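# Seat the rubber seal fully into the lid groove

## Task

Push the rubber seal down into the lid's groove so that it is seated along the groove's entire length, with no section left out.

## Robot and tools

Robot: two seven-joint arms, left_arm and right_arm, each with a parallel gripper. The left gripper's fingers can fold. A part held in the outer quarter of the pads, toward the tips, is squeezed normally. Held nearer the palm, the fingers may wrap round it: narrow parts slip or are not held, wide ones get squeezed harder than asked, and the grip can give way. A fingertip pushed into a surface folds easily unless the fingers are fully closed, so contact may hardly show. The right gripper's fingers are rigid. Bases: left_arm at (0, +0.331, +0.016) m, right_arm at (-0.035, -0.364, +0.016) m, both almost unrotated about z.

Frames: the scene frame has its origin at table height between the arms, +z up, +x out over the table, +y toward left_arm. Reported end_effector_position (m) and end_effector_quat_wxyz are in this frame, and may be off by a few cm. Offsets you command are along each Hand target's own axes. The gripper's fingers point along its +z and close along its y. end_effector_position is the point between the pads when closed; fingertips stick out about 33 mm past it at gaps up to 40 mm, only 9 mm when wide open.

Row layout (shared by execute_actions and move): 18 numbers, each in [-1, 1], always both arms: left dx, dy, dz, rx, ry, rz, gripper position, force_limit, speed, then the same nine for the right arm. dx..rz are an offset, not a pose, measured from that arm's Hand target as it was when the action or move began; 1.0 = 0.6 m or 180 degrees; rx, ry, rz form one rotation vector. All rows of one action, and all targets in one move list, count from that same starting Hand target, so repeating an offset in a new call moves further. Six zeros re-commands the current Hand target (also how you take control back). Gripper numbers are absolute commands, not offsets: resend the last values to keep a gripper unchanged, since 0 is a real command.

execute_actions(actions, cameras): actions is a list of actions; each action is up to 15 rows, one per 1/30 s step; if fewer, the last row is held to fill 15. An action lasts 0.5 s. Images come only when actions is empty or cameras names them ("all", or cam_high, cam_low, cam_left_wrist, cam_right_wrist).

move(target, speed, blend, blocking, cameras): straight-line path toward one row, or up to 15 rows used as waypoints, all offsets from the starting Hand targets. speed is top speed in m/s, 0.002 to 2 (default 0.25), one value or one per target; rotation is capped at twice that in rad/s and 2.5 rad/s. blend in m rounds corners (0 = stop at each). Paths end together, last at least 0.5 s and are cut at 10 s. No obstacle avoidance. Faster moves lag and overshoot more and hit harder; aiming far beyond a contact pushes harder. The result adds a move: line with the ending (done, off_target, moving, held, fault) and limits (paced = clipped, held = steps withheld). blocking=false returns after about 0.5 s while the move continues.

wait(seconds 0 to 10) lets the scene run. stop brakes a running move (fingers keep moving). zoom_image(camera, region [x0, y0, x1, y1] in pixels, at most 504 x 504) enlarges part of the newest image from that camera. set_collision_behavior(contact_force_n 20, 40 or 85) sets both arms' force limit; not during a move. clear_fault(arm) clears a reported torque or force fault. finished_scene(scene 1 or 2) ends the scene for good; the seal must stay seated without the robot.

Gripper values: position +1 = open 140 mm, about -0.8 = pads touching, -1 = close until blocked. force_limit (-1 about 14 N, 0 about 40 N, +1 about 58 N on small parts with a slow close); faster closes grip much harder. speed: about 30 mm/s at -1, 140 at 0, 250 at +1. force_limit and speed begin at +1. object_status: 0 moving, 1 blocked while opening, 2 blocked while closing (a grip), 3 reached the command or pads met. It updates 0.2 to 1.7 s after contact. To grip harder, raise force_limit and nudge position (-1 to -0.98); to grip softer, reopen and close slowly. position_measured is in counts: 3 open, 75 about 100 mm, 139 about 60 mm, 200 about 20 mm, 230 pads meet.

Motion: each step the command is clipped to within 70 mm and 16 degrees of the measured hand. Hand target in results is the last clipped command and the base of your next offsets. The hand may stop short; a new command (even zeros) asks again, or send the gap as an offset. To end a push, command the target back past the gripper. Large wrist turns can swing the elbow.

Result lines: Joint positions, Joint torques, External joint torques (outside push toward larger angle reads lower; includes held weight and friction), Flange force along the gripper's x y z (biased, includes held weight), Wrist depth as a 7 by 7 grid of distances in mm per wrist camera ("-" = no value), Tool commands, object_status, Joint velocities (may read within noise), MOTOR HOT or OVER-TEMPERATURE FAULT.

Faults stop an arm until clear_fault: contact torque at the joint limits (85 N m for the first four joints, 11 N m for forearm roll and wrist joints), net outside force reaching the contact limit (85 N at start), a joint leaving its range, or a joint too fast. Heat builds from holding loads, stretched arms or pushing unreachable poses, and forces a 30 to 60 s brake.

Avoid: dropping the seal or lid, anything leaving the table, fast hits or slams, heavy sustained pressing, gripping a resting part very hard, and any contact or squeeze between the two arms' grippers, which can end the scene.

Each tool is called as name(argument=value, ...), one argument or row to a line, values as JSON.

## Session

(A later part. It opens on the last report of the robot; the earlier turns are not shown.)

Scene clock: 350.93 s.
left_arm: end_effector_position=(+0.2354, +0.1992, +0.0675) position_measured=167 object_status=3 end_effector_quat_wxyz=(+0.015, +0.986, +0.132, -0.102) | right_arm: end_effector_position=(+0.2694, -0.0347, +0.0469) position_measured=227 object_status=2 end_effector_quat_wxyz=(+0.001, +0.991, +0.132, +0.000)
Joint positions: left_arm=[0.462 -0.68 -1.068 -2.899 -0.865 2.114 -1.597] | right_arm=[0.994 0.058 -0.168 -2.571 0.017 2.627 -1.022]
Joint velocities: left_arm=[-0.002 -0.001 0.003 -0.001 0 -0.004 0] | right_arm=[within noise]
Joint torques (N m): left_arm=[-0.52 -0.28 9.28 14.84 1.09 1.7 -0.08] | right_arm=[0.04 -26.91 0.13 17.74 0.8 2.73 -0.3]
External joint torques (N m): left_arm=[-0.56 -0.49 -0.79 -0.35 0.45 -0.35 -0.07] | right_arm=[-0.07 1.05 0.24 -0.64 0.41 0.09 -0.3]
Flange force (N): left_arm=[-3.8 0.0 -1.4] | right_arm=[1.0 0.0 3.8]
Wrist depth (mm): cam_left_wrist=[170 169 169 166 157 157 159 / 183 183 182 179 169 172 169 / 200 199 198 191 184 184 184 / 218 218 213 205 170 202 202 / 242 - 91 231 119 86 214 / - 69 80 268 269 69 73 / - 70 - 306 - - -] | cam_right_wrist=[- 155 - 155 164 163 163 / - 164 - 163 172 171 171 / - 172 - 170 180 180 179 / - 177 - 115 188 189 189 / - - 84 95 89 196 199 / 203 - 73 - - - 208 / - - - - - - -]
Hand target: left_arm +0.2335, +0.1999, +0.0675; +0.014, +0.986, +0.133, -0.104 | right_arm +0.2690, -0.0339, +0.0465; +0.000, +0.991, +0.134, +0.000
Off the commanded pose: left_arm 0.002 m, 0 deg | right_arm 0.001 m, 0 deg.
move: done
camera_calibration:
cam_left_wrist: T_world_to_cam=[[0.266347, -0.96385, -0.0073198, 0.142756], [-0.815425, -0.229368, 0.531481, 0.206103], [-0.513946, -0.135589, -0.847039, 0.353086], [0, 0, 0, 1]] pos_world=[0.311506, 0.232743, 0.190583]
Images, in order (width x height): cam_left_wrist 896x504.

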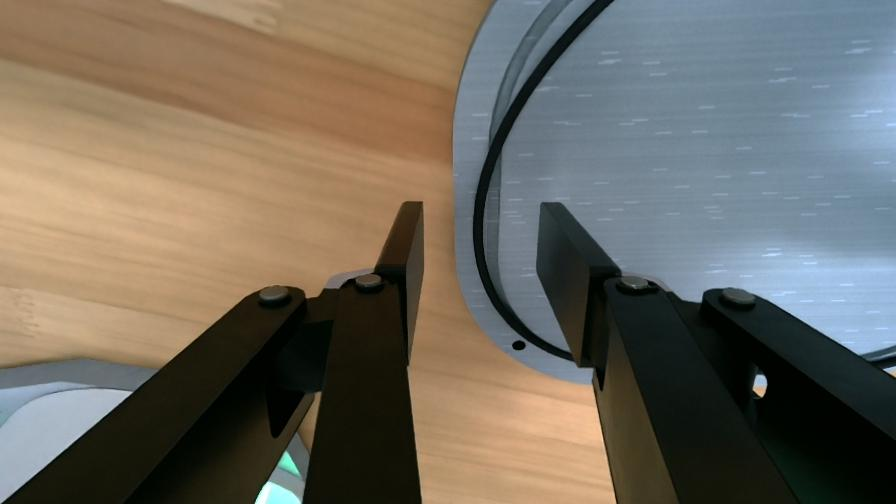

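move(
  target=[
    [0.002,0,0.021,0,0,0,-0.3,-1,-0.5,0,0,0,0,0,0,-1,-1,-1],
    [0.002,0,0.021,0,0,0,-1,-1,-1,0,0,0,0,0,0,-1,-1,-1],
  ],
  speed=0.04,
  cameras=["cam_left_wrist","cam_low"],
)

zoom_image(
  camera="cam_low",
  region=[150, 230, 300, 330],
)

Scene clock: 356.97 s.
left_arm: end_effector_position=(+0.2316, +0.1993, +0.0555) position_measured=230 object_status=0 end_effector_quat_wxyz=(+0.013, +0.985, +0.133, -0.105) | right_arm: end_effector_position=(+0.2694, -0.0347, +0.0469) position_measured=227 object_status=2 end_effector_quat_wxyz=(+0.001, +0.991, +0.132, +0.000)
Joint positions: left_arm=[0.481 -0.647 -1.112 -2.907 -0.886 2.155 -1.594] | right_arm=[0.994 0.058 -0.168 -2.571 0.017 2.627 -1.022]
Joint torques (N m): left_arm=[0.12 1.2 8.37 14.31 0.27 2.1 0.18] | right_arm=[0.03 -26.91 0.09 17.69 0.82 2.75 -0.32]
External joint torques (N m): left_arm=[0.14 0.98 -1.41 -0.23 -0.34 0.07 0.19] | right_arm=[0.1 1.08 0.36 -0.71 0.41 0.1 -0.32]
Flange force (N): left_arm=[6.4 3.6 9.0] | right_arm=[0.8 -0.1 4.0]
Wrist depth (mm): cam_left_wrist=[160 158 158 155 146 145 145 / 172 172 171 167 157 157 157 / 187 187 186 181 171 171 170 / 206 205 204 141 185 188 186 / 228 227 86 86 87 199 206 / 237 - 73 - - 72 226 / - - - - - 69 -] | cam_right_wrist=[155 153 - 158 164 163 163 / - - - 161 172 171 170 / - - 170 169 180 180 179 / - - - 120 188 189 189 / - - 83 95 89 196 199 / 201 - 73 - - - 208 / - - - - - - -]
Hand target: left_arm +0.2321, +0.1996, +0.0549; +0.014, +0.986, +0.133, -0.104 | right_arm +0.2690, -0.0339, +0.0465; +0.000, +0.991, +0.134, +0.000
Off the commanded pose: left_arm 0.001 m, 0 deg | right_arm 0.001 m, 0 deg.
move: done
camera_calibration:
cam_left_wrist: T_world_to_cam=[[0.267434, -0.963495, -0.0125253, 0.143699], [-0.811798, -0.232293, 0.535747, 0.20886], [-0.519099, -0.133109, -0.844286, 0.341558], [0, 0, 0, 1]] pos_world=[0.308424, 0.232434, 0.178277]
Images, in order (width x height): cam_low 896x504, cam_left_wrist 896x504.

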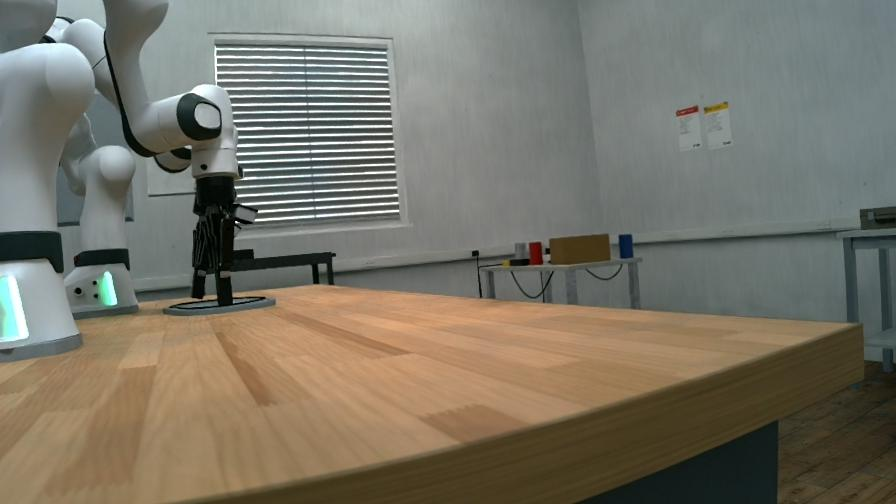

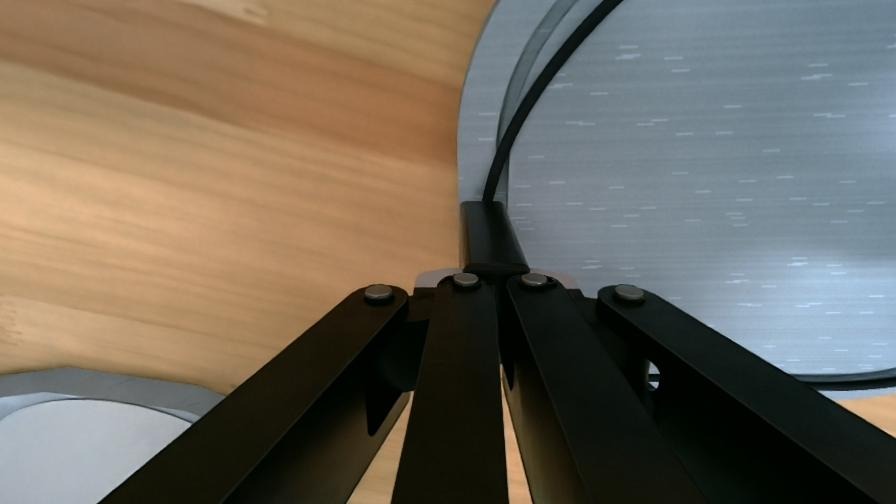

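Scaled by 3.360.

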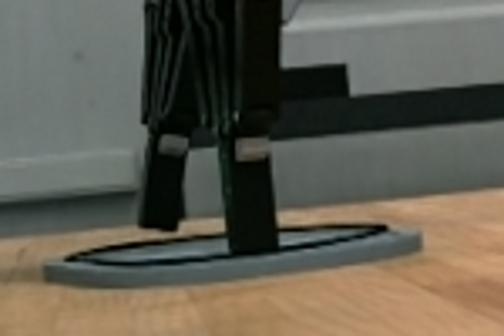

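move(
  target=[
    [-0.003,0,-0.014,0,0,0,-0.35,-1,-0.5,0,0,0,0,0,0,-1,-1,-1],
    [0.0015,0,0.007,0,0,0,-0.35,-1,-0.5,0,0,0,0,0,0,-1,-1,-1],
    [0.0015,0,0.007,0,0,0,-1,-1,-1,0,0,0,0,0,0,-1,-1,-1],
  ],
  speed=0.03,
  cameras=["cam_left_wrist","cam_low"],
)

zoom_image(
  camera="cam_low",
  region=[150, 230, 300, 330],
)

Scene clock: 366.00 s.
left_arm: end_effector_position=(+0.2315, +0.1994, +0.0511) position_measured=229 object_status=0 end_effector_quat_wxyz=(+0.013, +0.985, +0.133, -0.105) | right_arm: end_effector_position=(+0.2694, -0.0347, +0.0469) position_measured=227 object_status=2 end_effector_quat_wxyz=(+0.001, +0.991, +0.132, +0.000)
Joint positions: left_arm=[0.492 -0.631 -1.129 -2.908 -0.893 2.174 -1.591] | right_arm=[0.994 0.058 -0.168 -2.571 0.017 2.627 -1.022]
Joint torques (N m): left_arm=[0.09 1.15 8.17 13.77 0.28 2.08 0.19] | right_arm=[0.02 -26.83 0.14 17.73 0.8 2.75 -0.27]
External joint torques (N m): left_arm=[0.06 0.96 -1.5 -0.53 -0.32 0.04 0.2] | right_arm=[0.04 1.11 0.36 -0.58 0.4 0.11 -0.27]
Flange force (N): left_arm=[5.5 3.1 9.5] | right_arm=[1.1 -0.4 4.0]
Wrist depth (mm): cam_left_wrist=[155 155 154 151 142 142 141 / 168 167 166 161 153 152 152 / 183 182 181 177 167 166 166 / 201 200 199 141 179 182 181 / 223 222 86 85 87 194 201 / 237 - 72 69 - 72 218 / - - 70 - - 70 -] | cam_right_wrist=[- - - 153 164 163 163 / - - 164 162 172 171 171 / - - 169 167 180 180 180 / - 176 177 115 188 189 189 / 189 - 84 95 89 195 199 / 218 - 73 - - - 208 / - - - - - - -]
Hand target: left_arm +0.2321, +0.1996, +0.0506; +0.014, +0.986, +0.133, -0.104 | right_arm +0.2690, -0.0339, +0.0465; +0.000, +0.991, +0.134, +0.000
Off the commanded pose: left_arm 0.001 m, 0 deg | right_arm 0.001 m, 0 deg.
move: done
camera_calibration:
cam_left_wrist: T_world_to_cam=[[0.267521, -0.96347, -0.0126131, 0.143722], [-0.811723, -0.232401, 0.535814, 0.21123], [-0.519172, -0.133103, -0.844242, 0.33787], [0, 0, 0, 1]] pos_world=[0.308424, 0.232534, 0.173877]
Images, in order (width x height): cam_low 896x504, cam_left_wrist 896x504.

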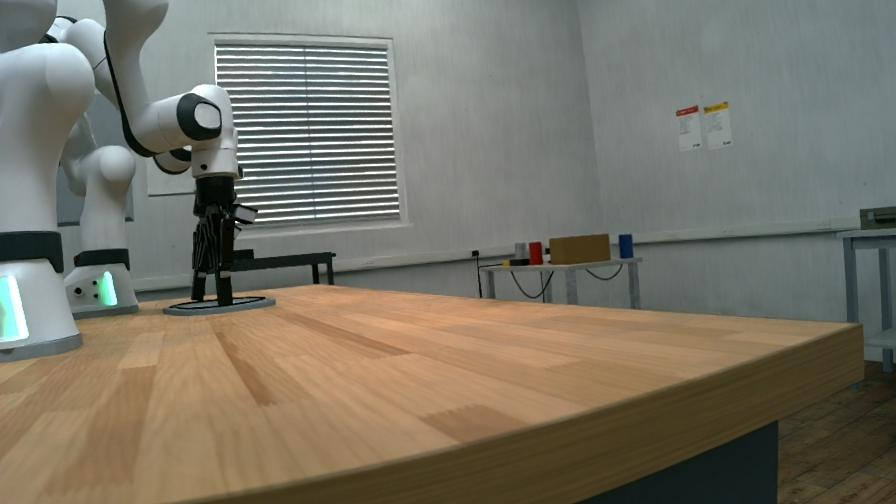

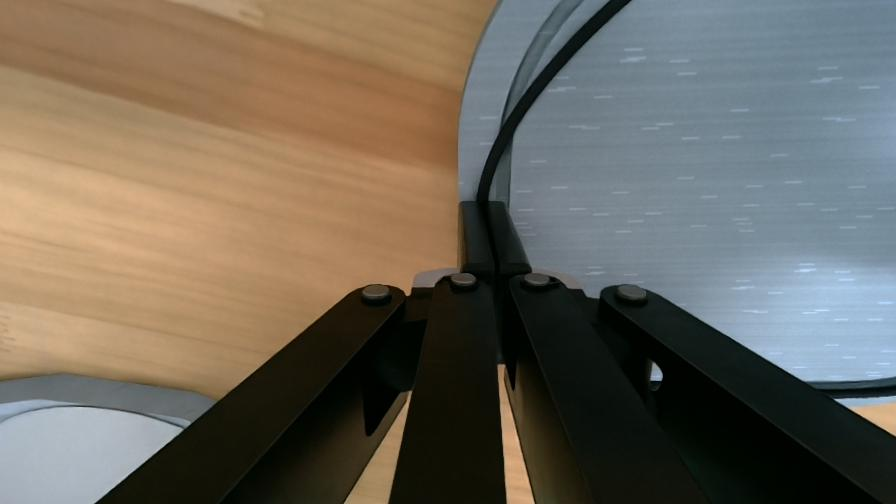

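Scaled by 3.360.

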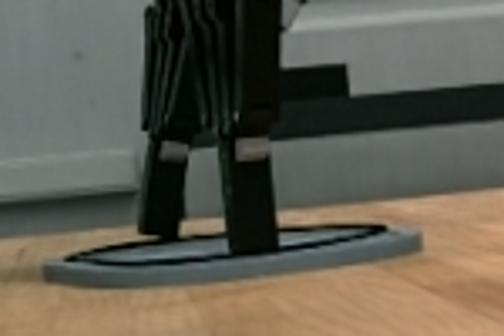

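move(
  target=[
    [-0.003,0,-0.012,0,0,0,-0.4,-1,-0.5,0,0,0,0,0,0,-1,-1,-1],
    [0.0008,0.001,0.004,0,0,0,-0.4,-1,-0.5,0,0,0,0,0,0,-1,-1,-1],
    [0.0008,0.001,0.004,0,0,0,-1,-1,-1,0,0,0,0,0,0,-1,-1,-1],
  ],
  speed=0.03,
  cameras=["cam_left_wrist","cam_low"],
)

zoom_image(
  camera="cam_low",
  region=[150, 230, 300, 330],
)

Scene clock: 373.00 s.
left_arm: end_effector_position=(+0.2315, +0.1989, +0.0486) position_measured=225 object_status=2 end_effector_quat_wxyz=(+0.013, +0.985, +0.134, -0.105) | right_arm: end_effector_position=(+0.2694, -0.0347, +0.0469) position_measured=227 object_status=2 end_effector_quat_wxyz=(+0.001, +0.991, +0.132, +0.000)
Joint positions: left_arm=[0.498 -0.62 -1.139 -2.908 -0.897 2.185 -1.591] | right_arm=[0.994 0.058 -0.168 -2.571 0.017 2.627 -1.022]
Joint torques (N m): left_arm=[0.15 1.11 8.12 14.14 0.34 2.07 0.19] | right_arm=[-0.02 -26.85 0.16 17.71 0.82 2.73 -0.28]
External joint torques (N m): left_arm=[0.13 0.98 -1.45 -0.05 -0.25 0.03 0.2] | right_arm=[0.01 1.09 0.4 -0.65 0.42 0.09 -0.28]
Flange force (N): left_arm=[7.1 3.9 9.2] | right_arm=[1.0 -0.3 4.0]
Wrist depth (mm): cam_left_wrist=[153 152 152 149 140 139 139 / 166 165 164 158 151 150 150 / 180 180 180 175 164 164 163 / 198 198 196 141 177 179 179 / 220 219 86 93 89 190 197 / 234 - 73 69 - 73 215 / - - - - - 70 -] | cam_right_wrist=[155 153 153 153 164 163 163 / 163 - - - 172 171 171 / - - - - 180 180 179 / - - - 121 188 189 189 / - - 83 95 89 195 200 / 217 - 73 - - - 209 / - - - - - - -]
Hand target: left_arm +0.2323, +0.1990, +0.0482; +0.014, +0.986, +0.133, -0.104 | right_arm +0.2690, -0.0339, +0.0465; +0.000, +0.991, +0.134, +0.000
Off the commanded pose: left_arm 0.001 m, 0 deg | right_arm 0.001 m, 0 deg.
move: done
camera_calibration:
cam_left_wrist: T_world_to_cam=[[0.267882, -0.963369, -0.0126544, 0.143205], [-0.811511, -0.232696, 0.536007, 0.212366], [-0.519317, -0.133317, -0.844119, 0.335727], [0, 0, 0, 1]] pos_world=[0.308324, 0.232135, 0.171376]
Images, in order (width x height): cam_low 896x504, cam_left_wrist 896x504.

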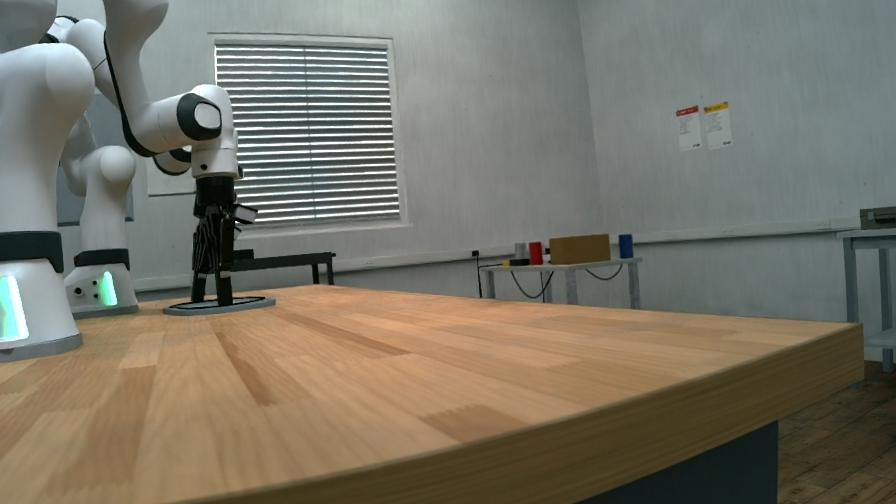

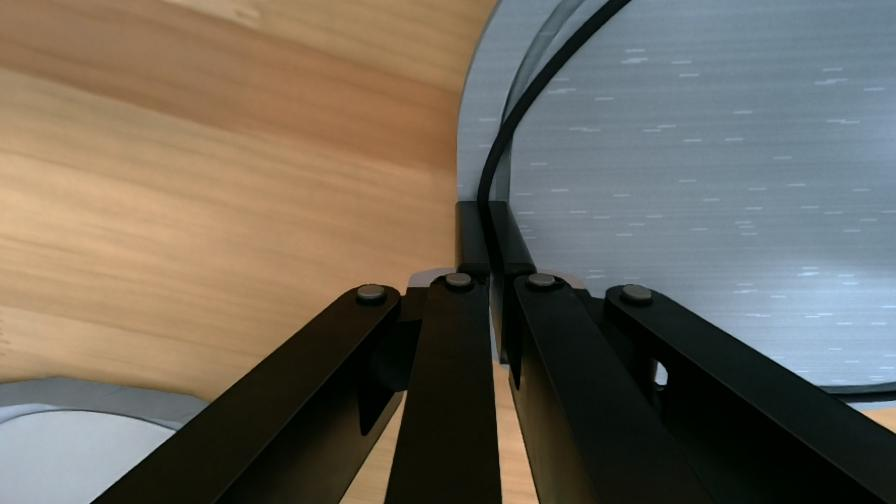

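Scaled by 3.360.

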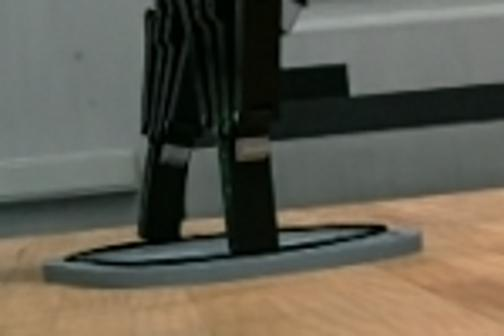

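move(
  target=[
    [0.0153,0.005,-0.0083,0,0,0,-1,-1,-1,0.0375,-0.004,-0.005,0,0,0,-1,-1,-1],
    [0.0153,0.010,-0.0083,0,0,0,-1,-1,-1,0.0375,-0.0092,-0.005,0,0,0,-1,-1,-1],
    [0.0163,0.010,-0.0035,0,0,0,-1,-1,-1,0.0375,-0.0092,0.0005,0,0,0,-1,-1,-1],
  ],
  speed=0.04,
  blend=[0.002,0,0],
  cameras=["cam_left_wrist","cam_right_wrist","cam_high"],
)

zoom_image(
  camera="cam_high",
  region=[440, 200, 570, 290],
)

Scene clock: 382.60 s.
left_arm: end_effector_position=(+0.2412, +0.1962, +0.0484) position_measured=225 object_status=2 end_effector_quat_wxyz=(+0.013, +0.985, +0.133, -0.107) | right_arm: end_effector_position=(+0.2888, -0.0234, +0.0464) position_measured=227 object_status=2 end_effector_quat_wxyz=(+0.001, +0.991, +0.132, +0.000)
Joint positions: left_arm=[0.553 -0.594 -1.174 -2.876 -0.883 2.192 -1.59] | right_arm=[0.982 0.111 -0.168 -2.499 0.033 2.606 -1.048]
Joint velocities: left_arm=[within noise] | right_arm=[0 -0.001 -0.002 -0.001 0.002 0.002 -0.005]
Joint torques (N m): left_arm=[0.87 1.17 7.52 14.44 0.04 2.88 0.14] | right_arm=[-0.28 -29.41 -0.11 18.37 0.84 2.74 -0.25]
External joint torques (N m): left_arm=[0.92 0.99 -2.2 0.17 -0.55 0.87 0.15] | right_arm=[-0.22 0.45 0.36 -0.18 0.42 0.12 -0.25]
Flange force (N): left_arm=[14.9 6.7 17.0] | right_arm=[1.0 0.1 2.1]
Wrist depth (mm): cam_left_wrist=[153 152 151 149 139 139 139 / 165 164 163 156 151 150 149 / 180 180 182 172 164 163 163 / 198 197 196 141 176 179 178 / 220 219 86 93 89 191 198 / 239 - 73 69 - 73 215 / - - - - - 70 -] | cam_right_wrist=[- 154 - 153 163 163 163 / - 161 - - 171 171 171 / - 170 171 170 180 179 179 / 177 177 176 138 187 189 188 / - - 84 95 89 195 199 / - - 73 - - - 208 / - - - - - - -]
Hand target: left_arm +0.2435, +0.1958, +0.0482; +0.014, +0.986, +0.133, -0.104 | right_arm +0.2892, -0.0226, +0.0462; +0.000, +0.991, +0.134, +0.000
Off the commanded pose: left_arm 0.002 m, 0 deg | right_arm 0.001 m, 0 deg.
move: done; blend cut to 0.0016 m at target 1
camera_calibration:
cam_left_wrist: T_world_to_cam=[[0.266671, -0.963691, -0.0136222, 0.138388], [-0.8098, -0.231706, 0.539014, 0.218991], [-0.522599, -0.132708, -0.842187, 0.340805], [0, 0, 0, 1]] pos_world=[0.318539, 0.229332, 0.170867]
cam_right_wrist: T_world_to_cam=[[0.290443, -0.956686, -0.019861, -0.0911551], [-0.896528, -0.279318, 0.343829, 0.236347], [-0.334484, -0.0820568, -0.938822, 0.28418], [0, 0, 0, 1]] pos_world=[0.333421, 0.0021279, 0.183721]
Images, in order (width x height): cam_high 896x504, cam_left_wrist 896x504, cam_right_wrist 896x504.

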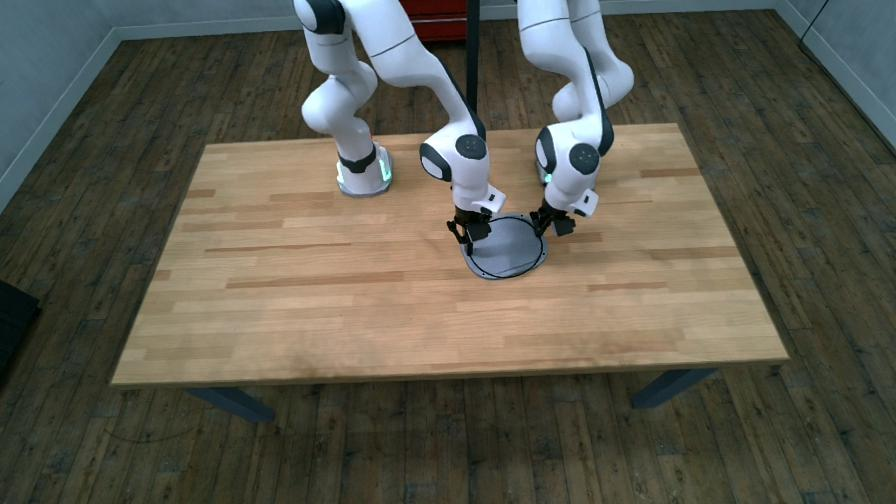

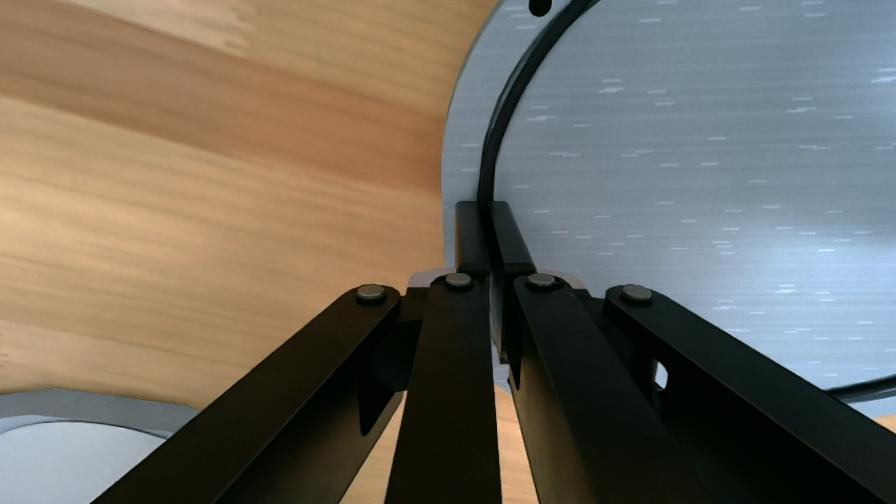

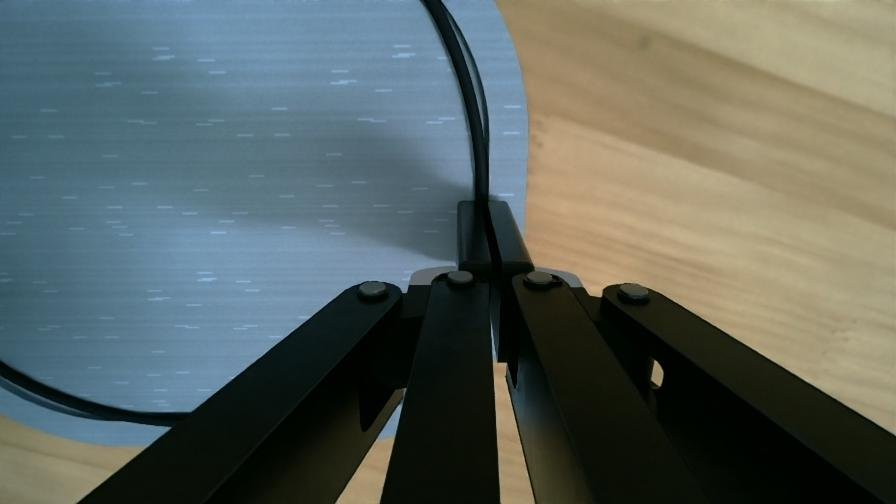

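Scaled by 3.877.

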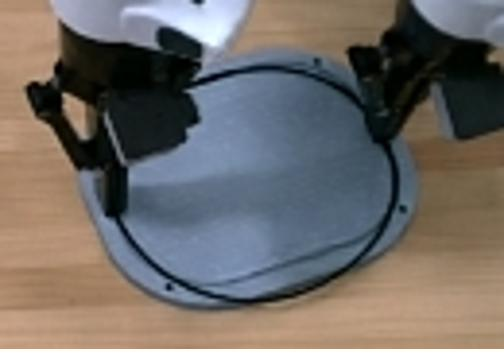

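move(
  target=[
    [0,0,0,0,0,0,-1,-1,-1,0,0.001,0,0,0,0,-0.65,-1,-1],
    [0,0,0,0,0,0,-1,-1,-1,0,0.001,-0.025,0,0,0,-1,-1,-1],
    [0,0,0,0,0,0,-1,-1,-1,0,0.001,0.0088,0,0,0,-1,-1,-1],
    [0,0,0,0,0,0,-1,-1,-1,0.034,0.001,-0.01,0,0,0,-1,-1,-1],
    [0,0,0,0,0,0,-1,-1,-1,0.034,0.001,0.0088,0,0,0,-1,-1,-1],
  ],
  speed=[0.03,0.06,0.04,0.08,0.04],
)

move(
  target=[
    [0,0,0,0,0,0,-1,-1,-1,-0.07,0,-0.0188,0,0,0,-1,-1,-1],
    [0,0,0,0,0,0,-1,-1,-1,-0.07,0,0,0,0,0,-1,-1,-1],
    [0,0,0,0,0,0,-1,-1,-1,-0.1182,-0.0125,-0.0188,0,0,0,-1,-1,-1],
    [0,0,0,0,0,0,-1,-1,-1,-0.1182,-0.0125,0,0,0,0,-1,-1,-1],
    [0,0,0,0,0,0,-1,-1,-1,-0.1,-0.05,-0.1,0,0,0,-1,-1,-1],
  ],
  speed=[0.08,0.04,0.08,0.04,0.12],
  cameras=["cam_left_wrist","cam_right_wrist","cam_high"],
)

zoom_image(
  camera="cam_right_wrist",
  region=[200, 0, 700, 280],
)

zoom_image(
  camera="cam_high",
  region=[440, 200, 570, 290],
)

Scene clock: 408.93 s.
left_arm: end_effector_position=(+0.2412, +0.1962, +0.0484) position_measured=225 object_status=2 end_effector_quat_wxyz=(+0.013, +0.985, +0.133, -0.107) | right_arm: end_effector_position=(+0.3078, -0.0172, +0.0444) position_measured=230 object_status=3 end_effector_quat_wxyz=(+0.001, +0.991, +0.132, -0.001)
Joint positions: left_arm=[0.553 -0.594 -1.175 -2.876 -0.883 2.192 -1.59] | right_arm=[0.962 0.157 -0.168 -2.44 0.05 2.592 -1.082]
Joint velocities: left_arm=[within noise] | right_arm=[0 0 0.001 0.001 0.002 0 -0.004]
Joint torques (N m): left_arm=[0.6 1.06 7.64 14.28 0 3.03 0.13] | right_arm=[-1.23 -26.71 -0.7 17.95 0.74 4.12 -0.32]
External joint torques (N m): left_arm=[0.58 0.82 -2.13 0.02 -0.59 1.02 0.14] | right_arm=[-1.18 5.03 -0.03 -0.94 0.31 1.48 -0.32]
Flange force (N): left_arm=[12.4 6.1 16.5] | right_arm=[7.6 -1.6 16.8]
Wrist depth (mm): cam_left_wrist=[153 152 151 149 139 139 139 / 165 164 164 156 150 150 150 / 180 180 181 172 164 163 163 / 198 197 196 141 177 179 179 / 220 218 86 94 89 190 197 / 239 - 73 69 - 73 215 / - - - - - 70 -] | cam_right_wrist=[- 150 - 154 162 161 161 / 161 - - 158 170 169 168 / - - 167 - 178 178 177 / - - - 126 186 186 186 / - - 82 94 89 193 197 / - - 71 - - - 206 / - - - - - - -]
Hand target: left_arm +0.2435, +0.1958, +0.0482; +0.014, +0.986, +0.133, -0.104 | right_arm +0.3090, -0.0177, +0.0409; +0.000, +0.991, +0.134, +0.000
Off the commanded pose: left_arm 0.002 m, 0 deg | right_arm 0.004 m, 0 deg.
move: off_target (right_arm)

Scene clock: 413.00 s.
left_arm: end_effector_position=(+0.2412, +0.1962, +0.0484) position_measured=225 object_status=2 end_effector_quat_wxyz=(+0.013, +0.985, +0.133, -0.107) | right_arm: end_effector_position=(+0.2434, -0.0046, +0.1007) position_measured=230 object_status=3 end_effector_quat_wxyz=(-0.002, +0.991, +0.135, -0.001)
Joint positions: left_arm=[0.553 -0.594 -1.175 -2.876 -0.883 2.192 -1.59] | right_arm=[1.03 -0.061 -0.122 -2.533 -0.006 2.474 -0.928]
Joint velocities: left_arm=[within noise] | right_arm=[0.001 0 0 0 0 -0.004 0.006]
Joint torques (N m): left_arm=[0.57 1.09 7.66 14.24 0 3.03 0.1] | right_arm=[-0.27 -26.07 0.5 20.62 0.22 2.42 0.23]
External joint torques (N m): left_arm=[0.58 0.88 -2.07 -0.02 -0.59 1.02 0.1] | right_arm=[-0.27 0.03 0.35 0.09 -0.28 -0.21 0.23]
Flange force (N): left_arm=[12.4 6.0 16.5] | right_arm=[-0.2 -0.6 -0.8]
Wrist depth (mm): cam_left_wrist=[153 152 151 149 139 139 139 / 165 164 164 156 150 150 150 / 180 180 182 172 164 163 163 / 198 198 196 141 177 179 179 / 220 218 86 93 89 190 197 / 239 - 73 69 - 73 215 / - - - - - 70 -] | cam_right_wrist=[209 204 - - 208 211 210 / - - - 216 220 221 220 / - - - 222 231 232 231 / 250 - - 121 243 244 244 / 264 263 83 94 89 253 257 / 277 - 71 - - - 268 / - - - - - - -]
Hand target: left_arm +0.2435, +0.1958, +0.0482; +0.014, +0.986, +0.133, -0.104 | right_arm +0.2433, -0.0047, +0.1010; +0.000, +0.991, +0.134, +0.000
Off the commanded pose: left_arm 0.002 m, 0 deg | right_arm 0.000 m, 0 deg.
move: done
camera_calibration:
cam_left_wrist: T_world_to_cam=[[0.266622, -0.963704, -0.0137038, 0.13842], [-0.809812, -0.23171, 0.538994, 0.218999], [-0.522606, -0.13261, -0.842198, 0.340787], [0, 0, 0, 1]] pos_world=[0.318539, 0.229332, 0.170868]
cam_right_wrist: T_world_to_cam=[[0.296795, -0.954584, -0.0261098, -0.0597122], [-0.894194, -0.287407, 0.343242, 0.181686], [-0.335157, -0.0785251, -0.938884, 0.321721], [0, 0, 0, 1]] pos_world=[0.288012, 0.0204807, 0.238138]
Images, in order (width x height): cam_high 896x504, cam_left_wrist 896x504, cam_right_wrist 896x504.

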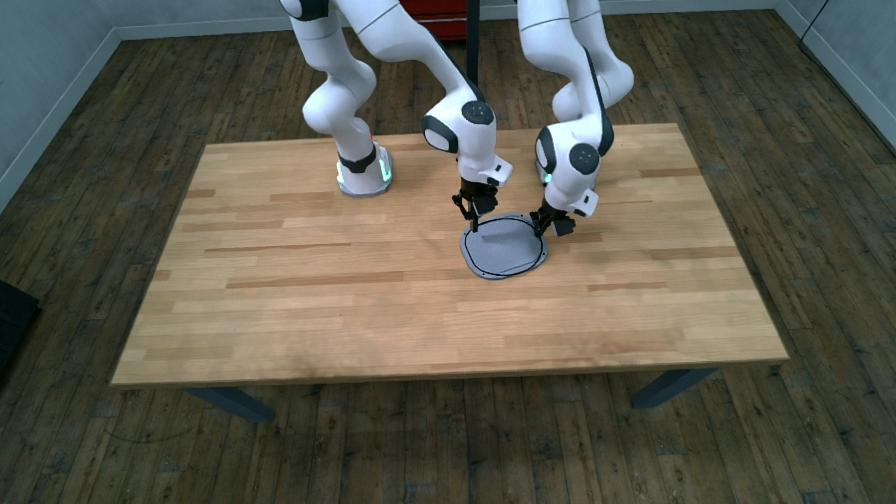

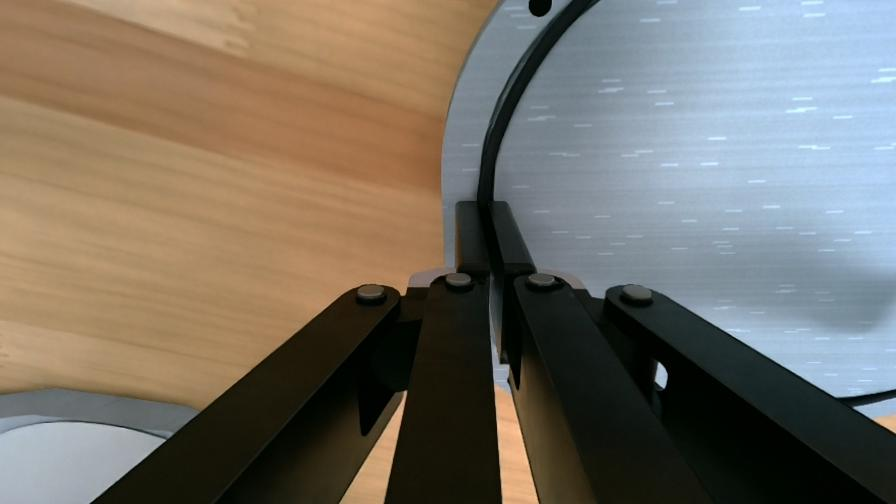

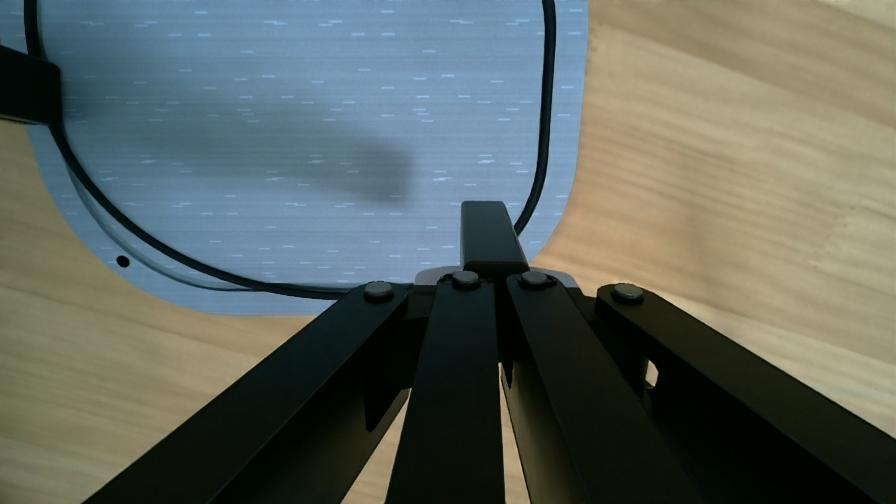

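Scaled by 1.008.

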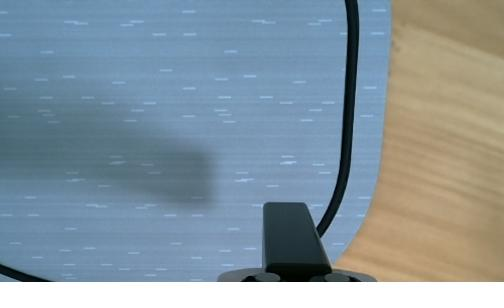

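Scaled by 3.877.

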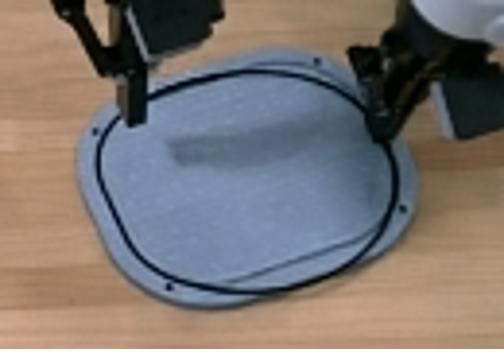

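move(
  target=[
    [0.001,0,-0.005,0,0,0,-1,-1,-1,0,0,0,0,0,0,-1,-1,-1],
    [-0.009,0,-0.003,0,0,0,-1,-1,-1,0,0,0,0,0,0,-1,-1,-1],
  ],
  speed=0.03,
  cameras=["cam_left_wrist","cam_right_wrist","cam_high"],
)

zoom_image(
  camera="cam_high",
  region=[440, 200, 570, 290],
)

Scene clock: 419.93 s.
left_arm: end_effector_position=(+0.2403, +0.1947, +0.0511) position_measured=225 object_status=2 end_effector_quat_wxyz=(+0.014, +0.986, +0.130, -0.102) | right_arm: end_effector_position=(+0.2433, -0.0047, +0.1006) position_measured=230 object_status=3 end_effector_quat_wxyz=(-0.002, +0.991, +0.134, -0.001)
Joint positions: left_arm=[0.523 -0.61 -1.154 -2.884 -0.887 2.188 -1.592] | right_arm=[1.03 -0.061 -0.122 -2.533 -0.006 2.474 -0.926]
Joint velocities: left_arm=[-0.003 0 0.002 -0.002 0 0 -0.004] | right_arm=[within noise]
Joint torques (N m): left_arm=[0.25 -0.18 8.93 13.94 0.25 1.76 -0.12] | right_arm=[-0.26 -26.13 0.48 20.56 0.2 2.42 0.33]
External joint torques (N m): left_arm=[0.27 -0.35 -0.81 -0.45 -0.35 -0.28 -0.12] | right_arm=[-0.22 0.14 0.37 -0.04 -0.3 -0.23 0.33]
Flange force (N): left_arm=[-0.4 0.9 1.8] | right_arm=[-0.5 -0.7 -0.6]
Wrist depth (mm): cam_left_wrist=[155 155 154 151 142 142 142 / 168 167 166 160 153 153 153 / 182 182 181 175 167 167 166 / 200 199 199 141 180 182 181 / 222 221 86 93 89 194 201 / 239 - 73 69 - 73 219 / - - - - - 70 -] | cam_right_wrist=[- - 202 - 209 211 210 / - - - - 220 221 220 / - - 222 - 231 232 231 / 250 235 230 120 245 245 243 / 264 262 82 94 89 253 257 / 277 - 71 - - - 269 / - - - - - - -]
Hand target: left_arm +0.2388, +0.1945, +0.0511; +0.014, +0.986, +0.133, -0.104 | right_arm +0.2433, -0.0047, +0.1010; +0.000, +0.991, +0.134, +0.000
Off the commanded pose: left_arm 0.002 m, 0 deg | right_arm 0.000 m, 0 deg.
move: done
camera_calibration:
cam_left_wrist: T_world_to_cam=[[0.261571, -0.96513, -0.0102603, 0.138532], [-0.816076, -0.226826, 0.531573, 0.217429], [-0.515364, -0.130671, -0.84695, 0.34057], [0, 0, 0, 1]] pos_world=[0.31672, 0.227522, 0.174287]
cam_right_wrist: T_world_to_cam=[[0.295196, -0.955092, -0.0256758, -0.0595324], [-0.894529, -0.28572, 0.343775, 0.181605], [-0.335673, -0.0785134, -0.938701, 0.321719], [0, 0, 0, 1]] pos_world=[0.288017, 0.0202884, 0.238038]
Images, in order (width x height): cam_high 896x504, cam_left_wrist 896x504, cam_right_wrist 896x504.

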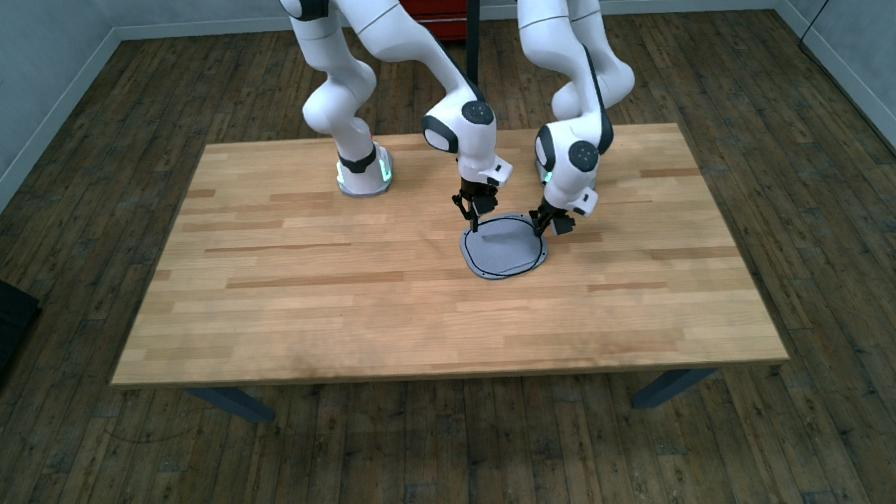

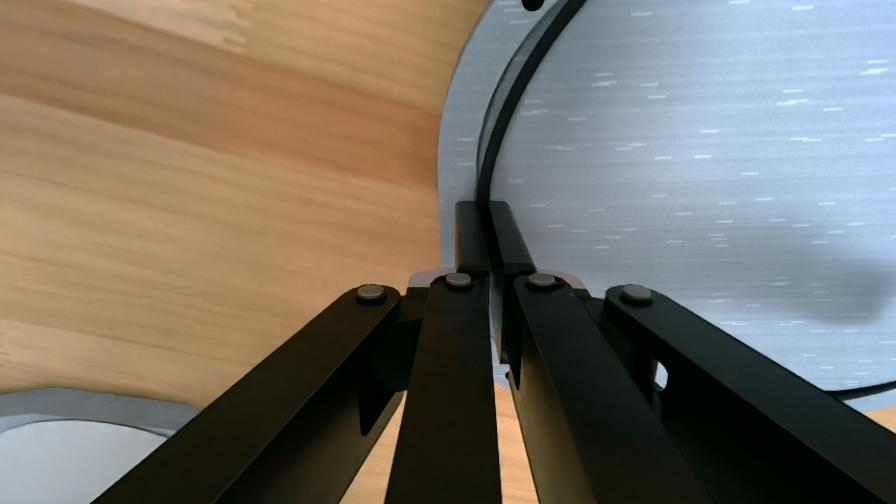

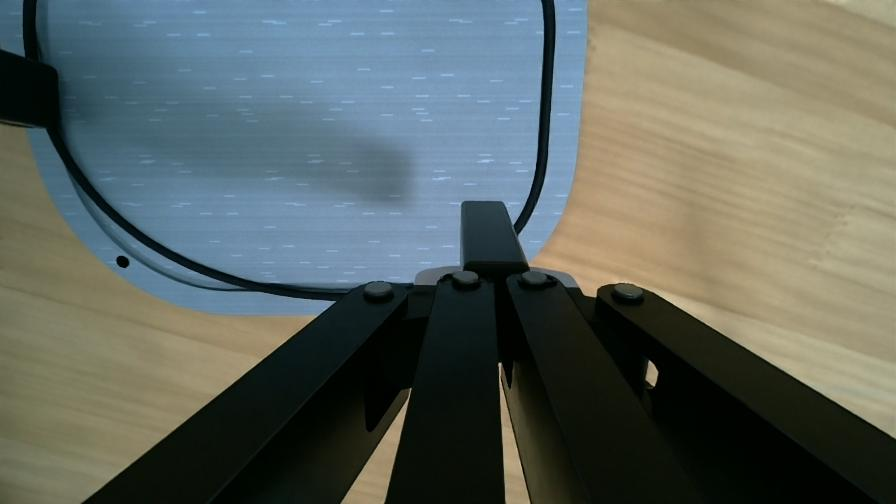

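Scaled by 3.877.

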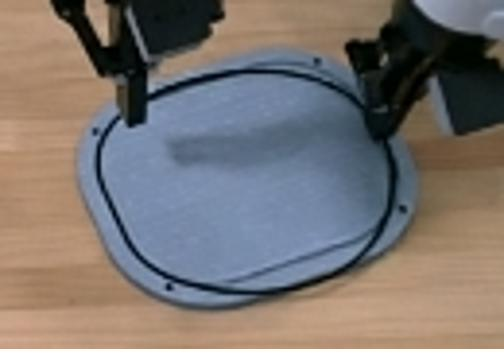

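move(
  target=[
    [0,0,0,0,0,0,-1,-1,-1,0.1487,0.0375,0.07,0,0,0,-1,-1,-1],
    [0,0,0,0,0,0,-1,-1,-1,0.1487,0.0375,0.1,0,0,0,-1,-1,-1],
    [0,0,0,0,0,0,-1,-1,-1,0.1712,0.0233,0.08,0,0,0,-1,-1,-1],
    [0,0,0,0,0,0,-1,-1,-1,0.1712,0.0233,0.1,0,0,0,-1,-1,-1],
    [0,0,0,0,0,0,-1,-1,-1,0.1903,0.0075,0.08,0,0,0,-1,-1,-1],
    [0,0,0,0,0,0,-1,-1,-1,0.1903,0.0075,0.1,0,0,0,-1,-1,-1],
    [0,0,0,0,0,0,-1,-1,-1,0.2045,-0.0108,0.07,0,0,0,-1,-1,-1],
  ],
  speed=[0.15,0.04,0.08,0.04,0.08,0.04,0.08],
  cameras=["cam_right_wrist"],
)

zoom_image(
  camera="cam_right_wrist",
  region=[300, 60, 620, 300],
)

Scene clock: 432.63 s.
left_arm: end_effector_position=(+0.2403, +0.1946, +0.0512) position_measured=225 object_status=2 end_effector_quat_wxyz=(+0.014, +0.986, +0.131, -0.102) | right_arm: end_effector_position=(+0.3606, +0.0337, +0.0587) position_measured=230 object_status=3 end_effector_quat_wxyz=(-0.001, +0.991, +0.136, +0.000)
Joint positions: left_arm=[0.522 -0.61 -1.153 -2.884 -0.887 2.188 -1.593] | right_arm=[0.925 0.295 -0.139 -2.182 0.067 2.475 -1.102]
Joint velocities: left_arm=[within noise] | right_arm=[0 -0.001 0.001 0.001 0.001 -0.004 0]
Joint torques (N m): left_arm=[-0.52 0.32 9.09 14.02 0.56 1.86 -0.16] | right_arm=[0.19 -38.13 -1.09 20.56 0.58 2.5 0.26]
External joint torques (N m): left_arm=[-0.54 0.16 -0.69 -0.3 -0.03 -0.18 -0.16] | right_arm=[0.18 -0.32 -0.08 0.03 0.07 -0.13 0.26]
Flange force (N): left_arm=[-1.8 1.2 1.5] | right_arm=[-0.8 -0.3 -1.0]
Wrist depth (mm): cam_left_wrist=[156 155 154 151 142 142 142 / 168 167 166 161 154 153 153 / 182 182 181 174 167 167 166 / 200 200 199 141 179 183 181 / 222 220 86 93 89 194 201 / 239 - 73 69 - 73 219 / - - - - - 70 -] | cam_right_wrist=[177 177 176 176 175 174 174 / 186 185 185 184 183 183 182 / 190 - 181 181 192 192 191 / - - 193 120 198 202 201 / - - 82 95 89 209 212 / - - 71 - - - 221 / - - - - - - -]
Hand target: left_arm +0.2388, +0.1945, +0.0511; +0.014, +0.986, +0.133, -0.104 | right_arm +0.3599, +0.0340, +0.0589; +0.000, +0.991, +0.134, +0.000
Off the commanded pose: left_arm 0.002 m, 0 deg | right_arm 0.001 m, 0 deg.
move: done
camera_calibration:
cam_right_wrist: T_world_to_cam=[[0.298062, -0.95424, -0.0241756, -0.0596283], [-0.894558, -0.288077, 0.341728, 0.312052], [-0.333055, -0.0802298, -0.939488, 0.323907], [0, 0, 0, 1]] pos_world=[0.4048, 0.0589824, 0.196228]
Images, in order (width x height): cam_right_wrist 896x504.

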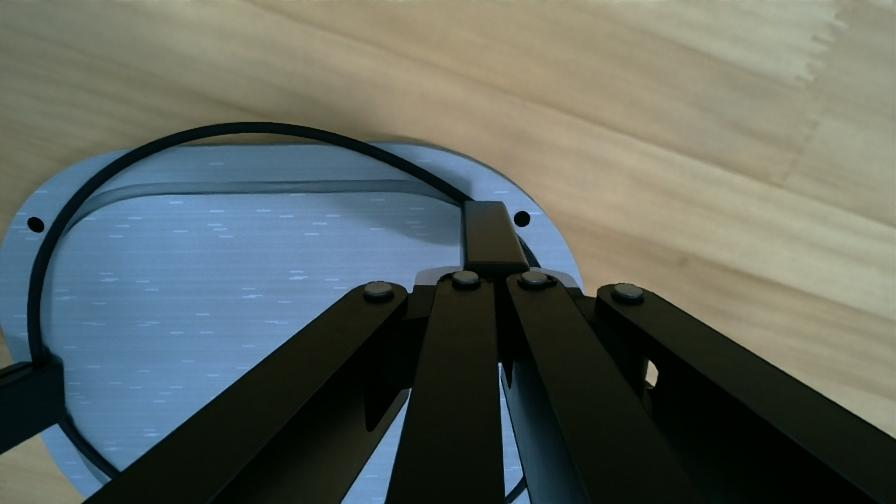

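Scaled by 1.575.

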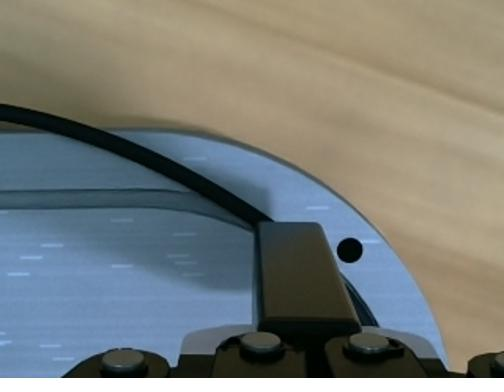

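move(
  target=[
    [0,0,0,0,0,0,-1,-1,-1,-0.003,0,0.0298,0,0,0,-1,-1,-1],
    [0,0,0,0,0,0,-1,-1,-1,0.005,-0.0185,0.015,0,0,0,-1,-1,-1],
    [0,0,0,0,0,0,-1,-1,-1,0.005,-0.0185,0.0298,0,0,0,-1,-1,-1],
    [0,0,0,0,0,0,-1,-1,-1,0.01,-0.0368,0.015,0,0,0,-1,-1,-1],
    [0,0,0,0,0,0,-1,-1,-1,0.01,-0.0368,0.0298,0,0,0,-1,-1,-1],
    [0,0,0,0,0,0,-1,-1,-1,0.0118,-0.056,0.01,0,0,0,-1,-1,-1],
  ],
  speed=[0.04,0.08,0.04,0.08,0.04,0.08],
  cameras=["cam_right_wrist"],
)

zoom_image(
  camera="cam_right_wrist",
  region=[300, 60, 620, 300],
)

Scene clock: 443.33 s.
left_arm: end_effector_position=(+0.2403, +0.1946, +0.0512) position_measured=225 object_status=2 end_effector_quat_wxyz=(+0.014, +0.986, +0.131, -0.102) | right_arm: end_effector_position=(+0.3583, +0.0681, +0.0527) position_measured=230 object_status=3 end_effector_quat_wxyz=(-0.001, +0.991, +0.137, +0.001)
Joint positions: left_arm=[0.522 -0.61 -1.153 -2.884 -0.887 2.188 -1.593] | right_arm=[0.958 0.363 -0.129 -2.094 0.072 2.454 -1.064]
Joint velocities: left_arm=[within noise] | right_arm=[-0.002 -0.001 0.001 -0.002 0.001 -0.002 0.004]
Joint torques (N m): left_arm=[-0.57 0.3 9.13 13.98 0.57 1.86 -0.12] | right_arm=[0.13 -40.59 -1.65 20.88 0.58 2.35 0.27]
External joint torques (N m): left_arm=[-0.55 0.19 -0.63 -0.42 -0.02 -0.19 -0.12] | right_arm=[0.02 -0.31 -0.57 0.04 0.05 -0.3 0.27]
Flange force (N): left_arm=[-2.1 0.8 1.4] | right_arm=[-0.4 -0.1 -1.4]
Wrist depth (mm): cam_left_wrist=[155 155 154 151 142 142 142 / 168 167 166 161 154 153 153 / 182 182 182 170 167 166 167 / 200 200 199 141 179 183 182 / 222 221 86 94 89 194 201 / 239 - 73 69 - 73 219 / - - - - - 70 -] | cam_right_wrist=[172 172 171 170 170 169 169 / 181 180 179 178 178 177 177 / 190 185 185 179 185 186 185 / 196 - - 126 182 196 195 / 206 197 82 94 89 204 206 / 195 - 71 - - - 215 / - - - - - - -]
Hand target: left_arm +0.2388, +0.1945, +0.0511; +0.014, +0.986, +0.133, -0.104 | right_arm +0.3578, +0.0683, +0.0530; +0.000, +0.991, +0.134, +0.000
Off the commanded pose: left_arm 0.002 m, 0 deg | right_arm 0.001 m, 0 deg.
move: done
camera_calibration:
cam_right_wrist: T_world_to_cam=[[0.30146, -0.953189, -0.0235205, -0.0275399], [-0.893652, -0.291059, 0.341572, 0.321852], [-0.332428, -0.0819511, -0.939561, 0.320266], [0, 0, 0, 1]] pos_world=[0.402391, 0.0936734, 0.190326]
Images, in order (width x height): cam_right_wrist 896x504.

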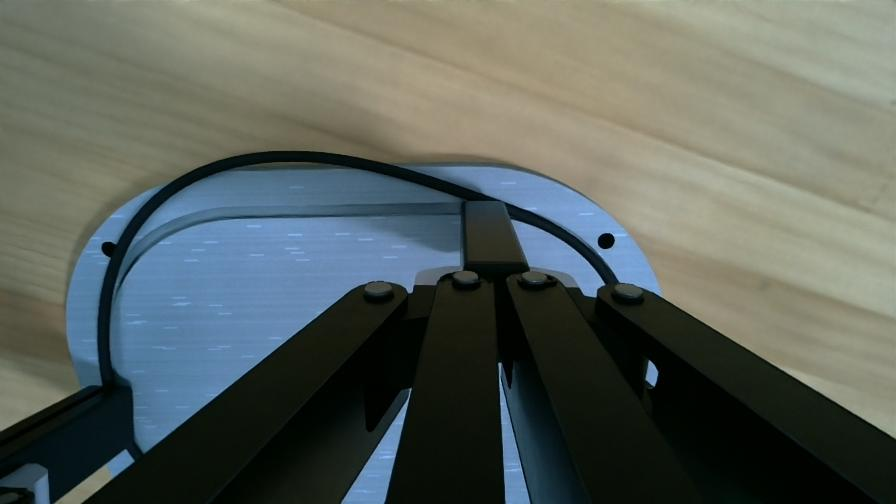

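Scaled by 1.575.

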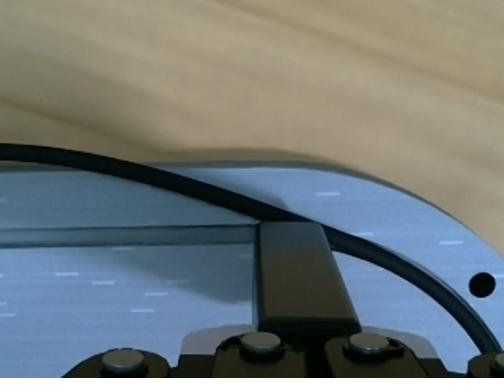

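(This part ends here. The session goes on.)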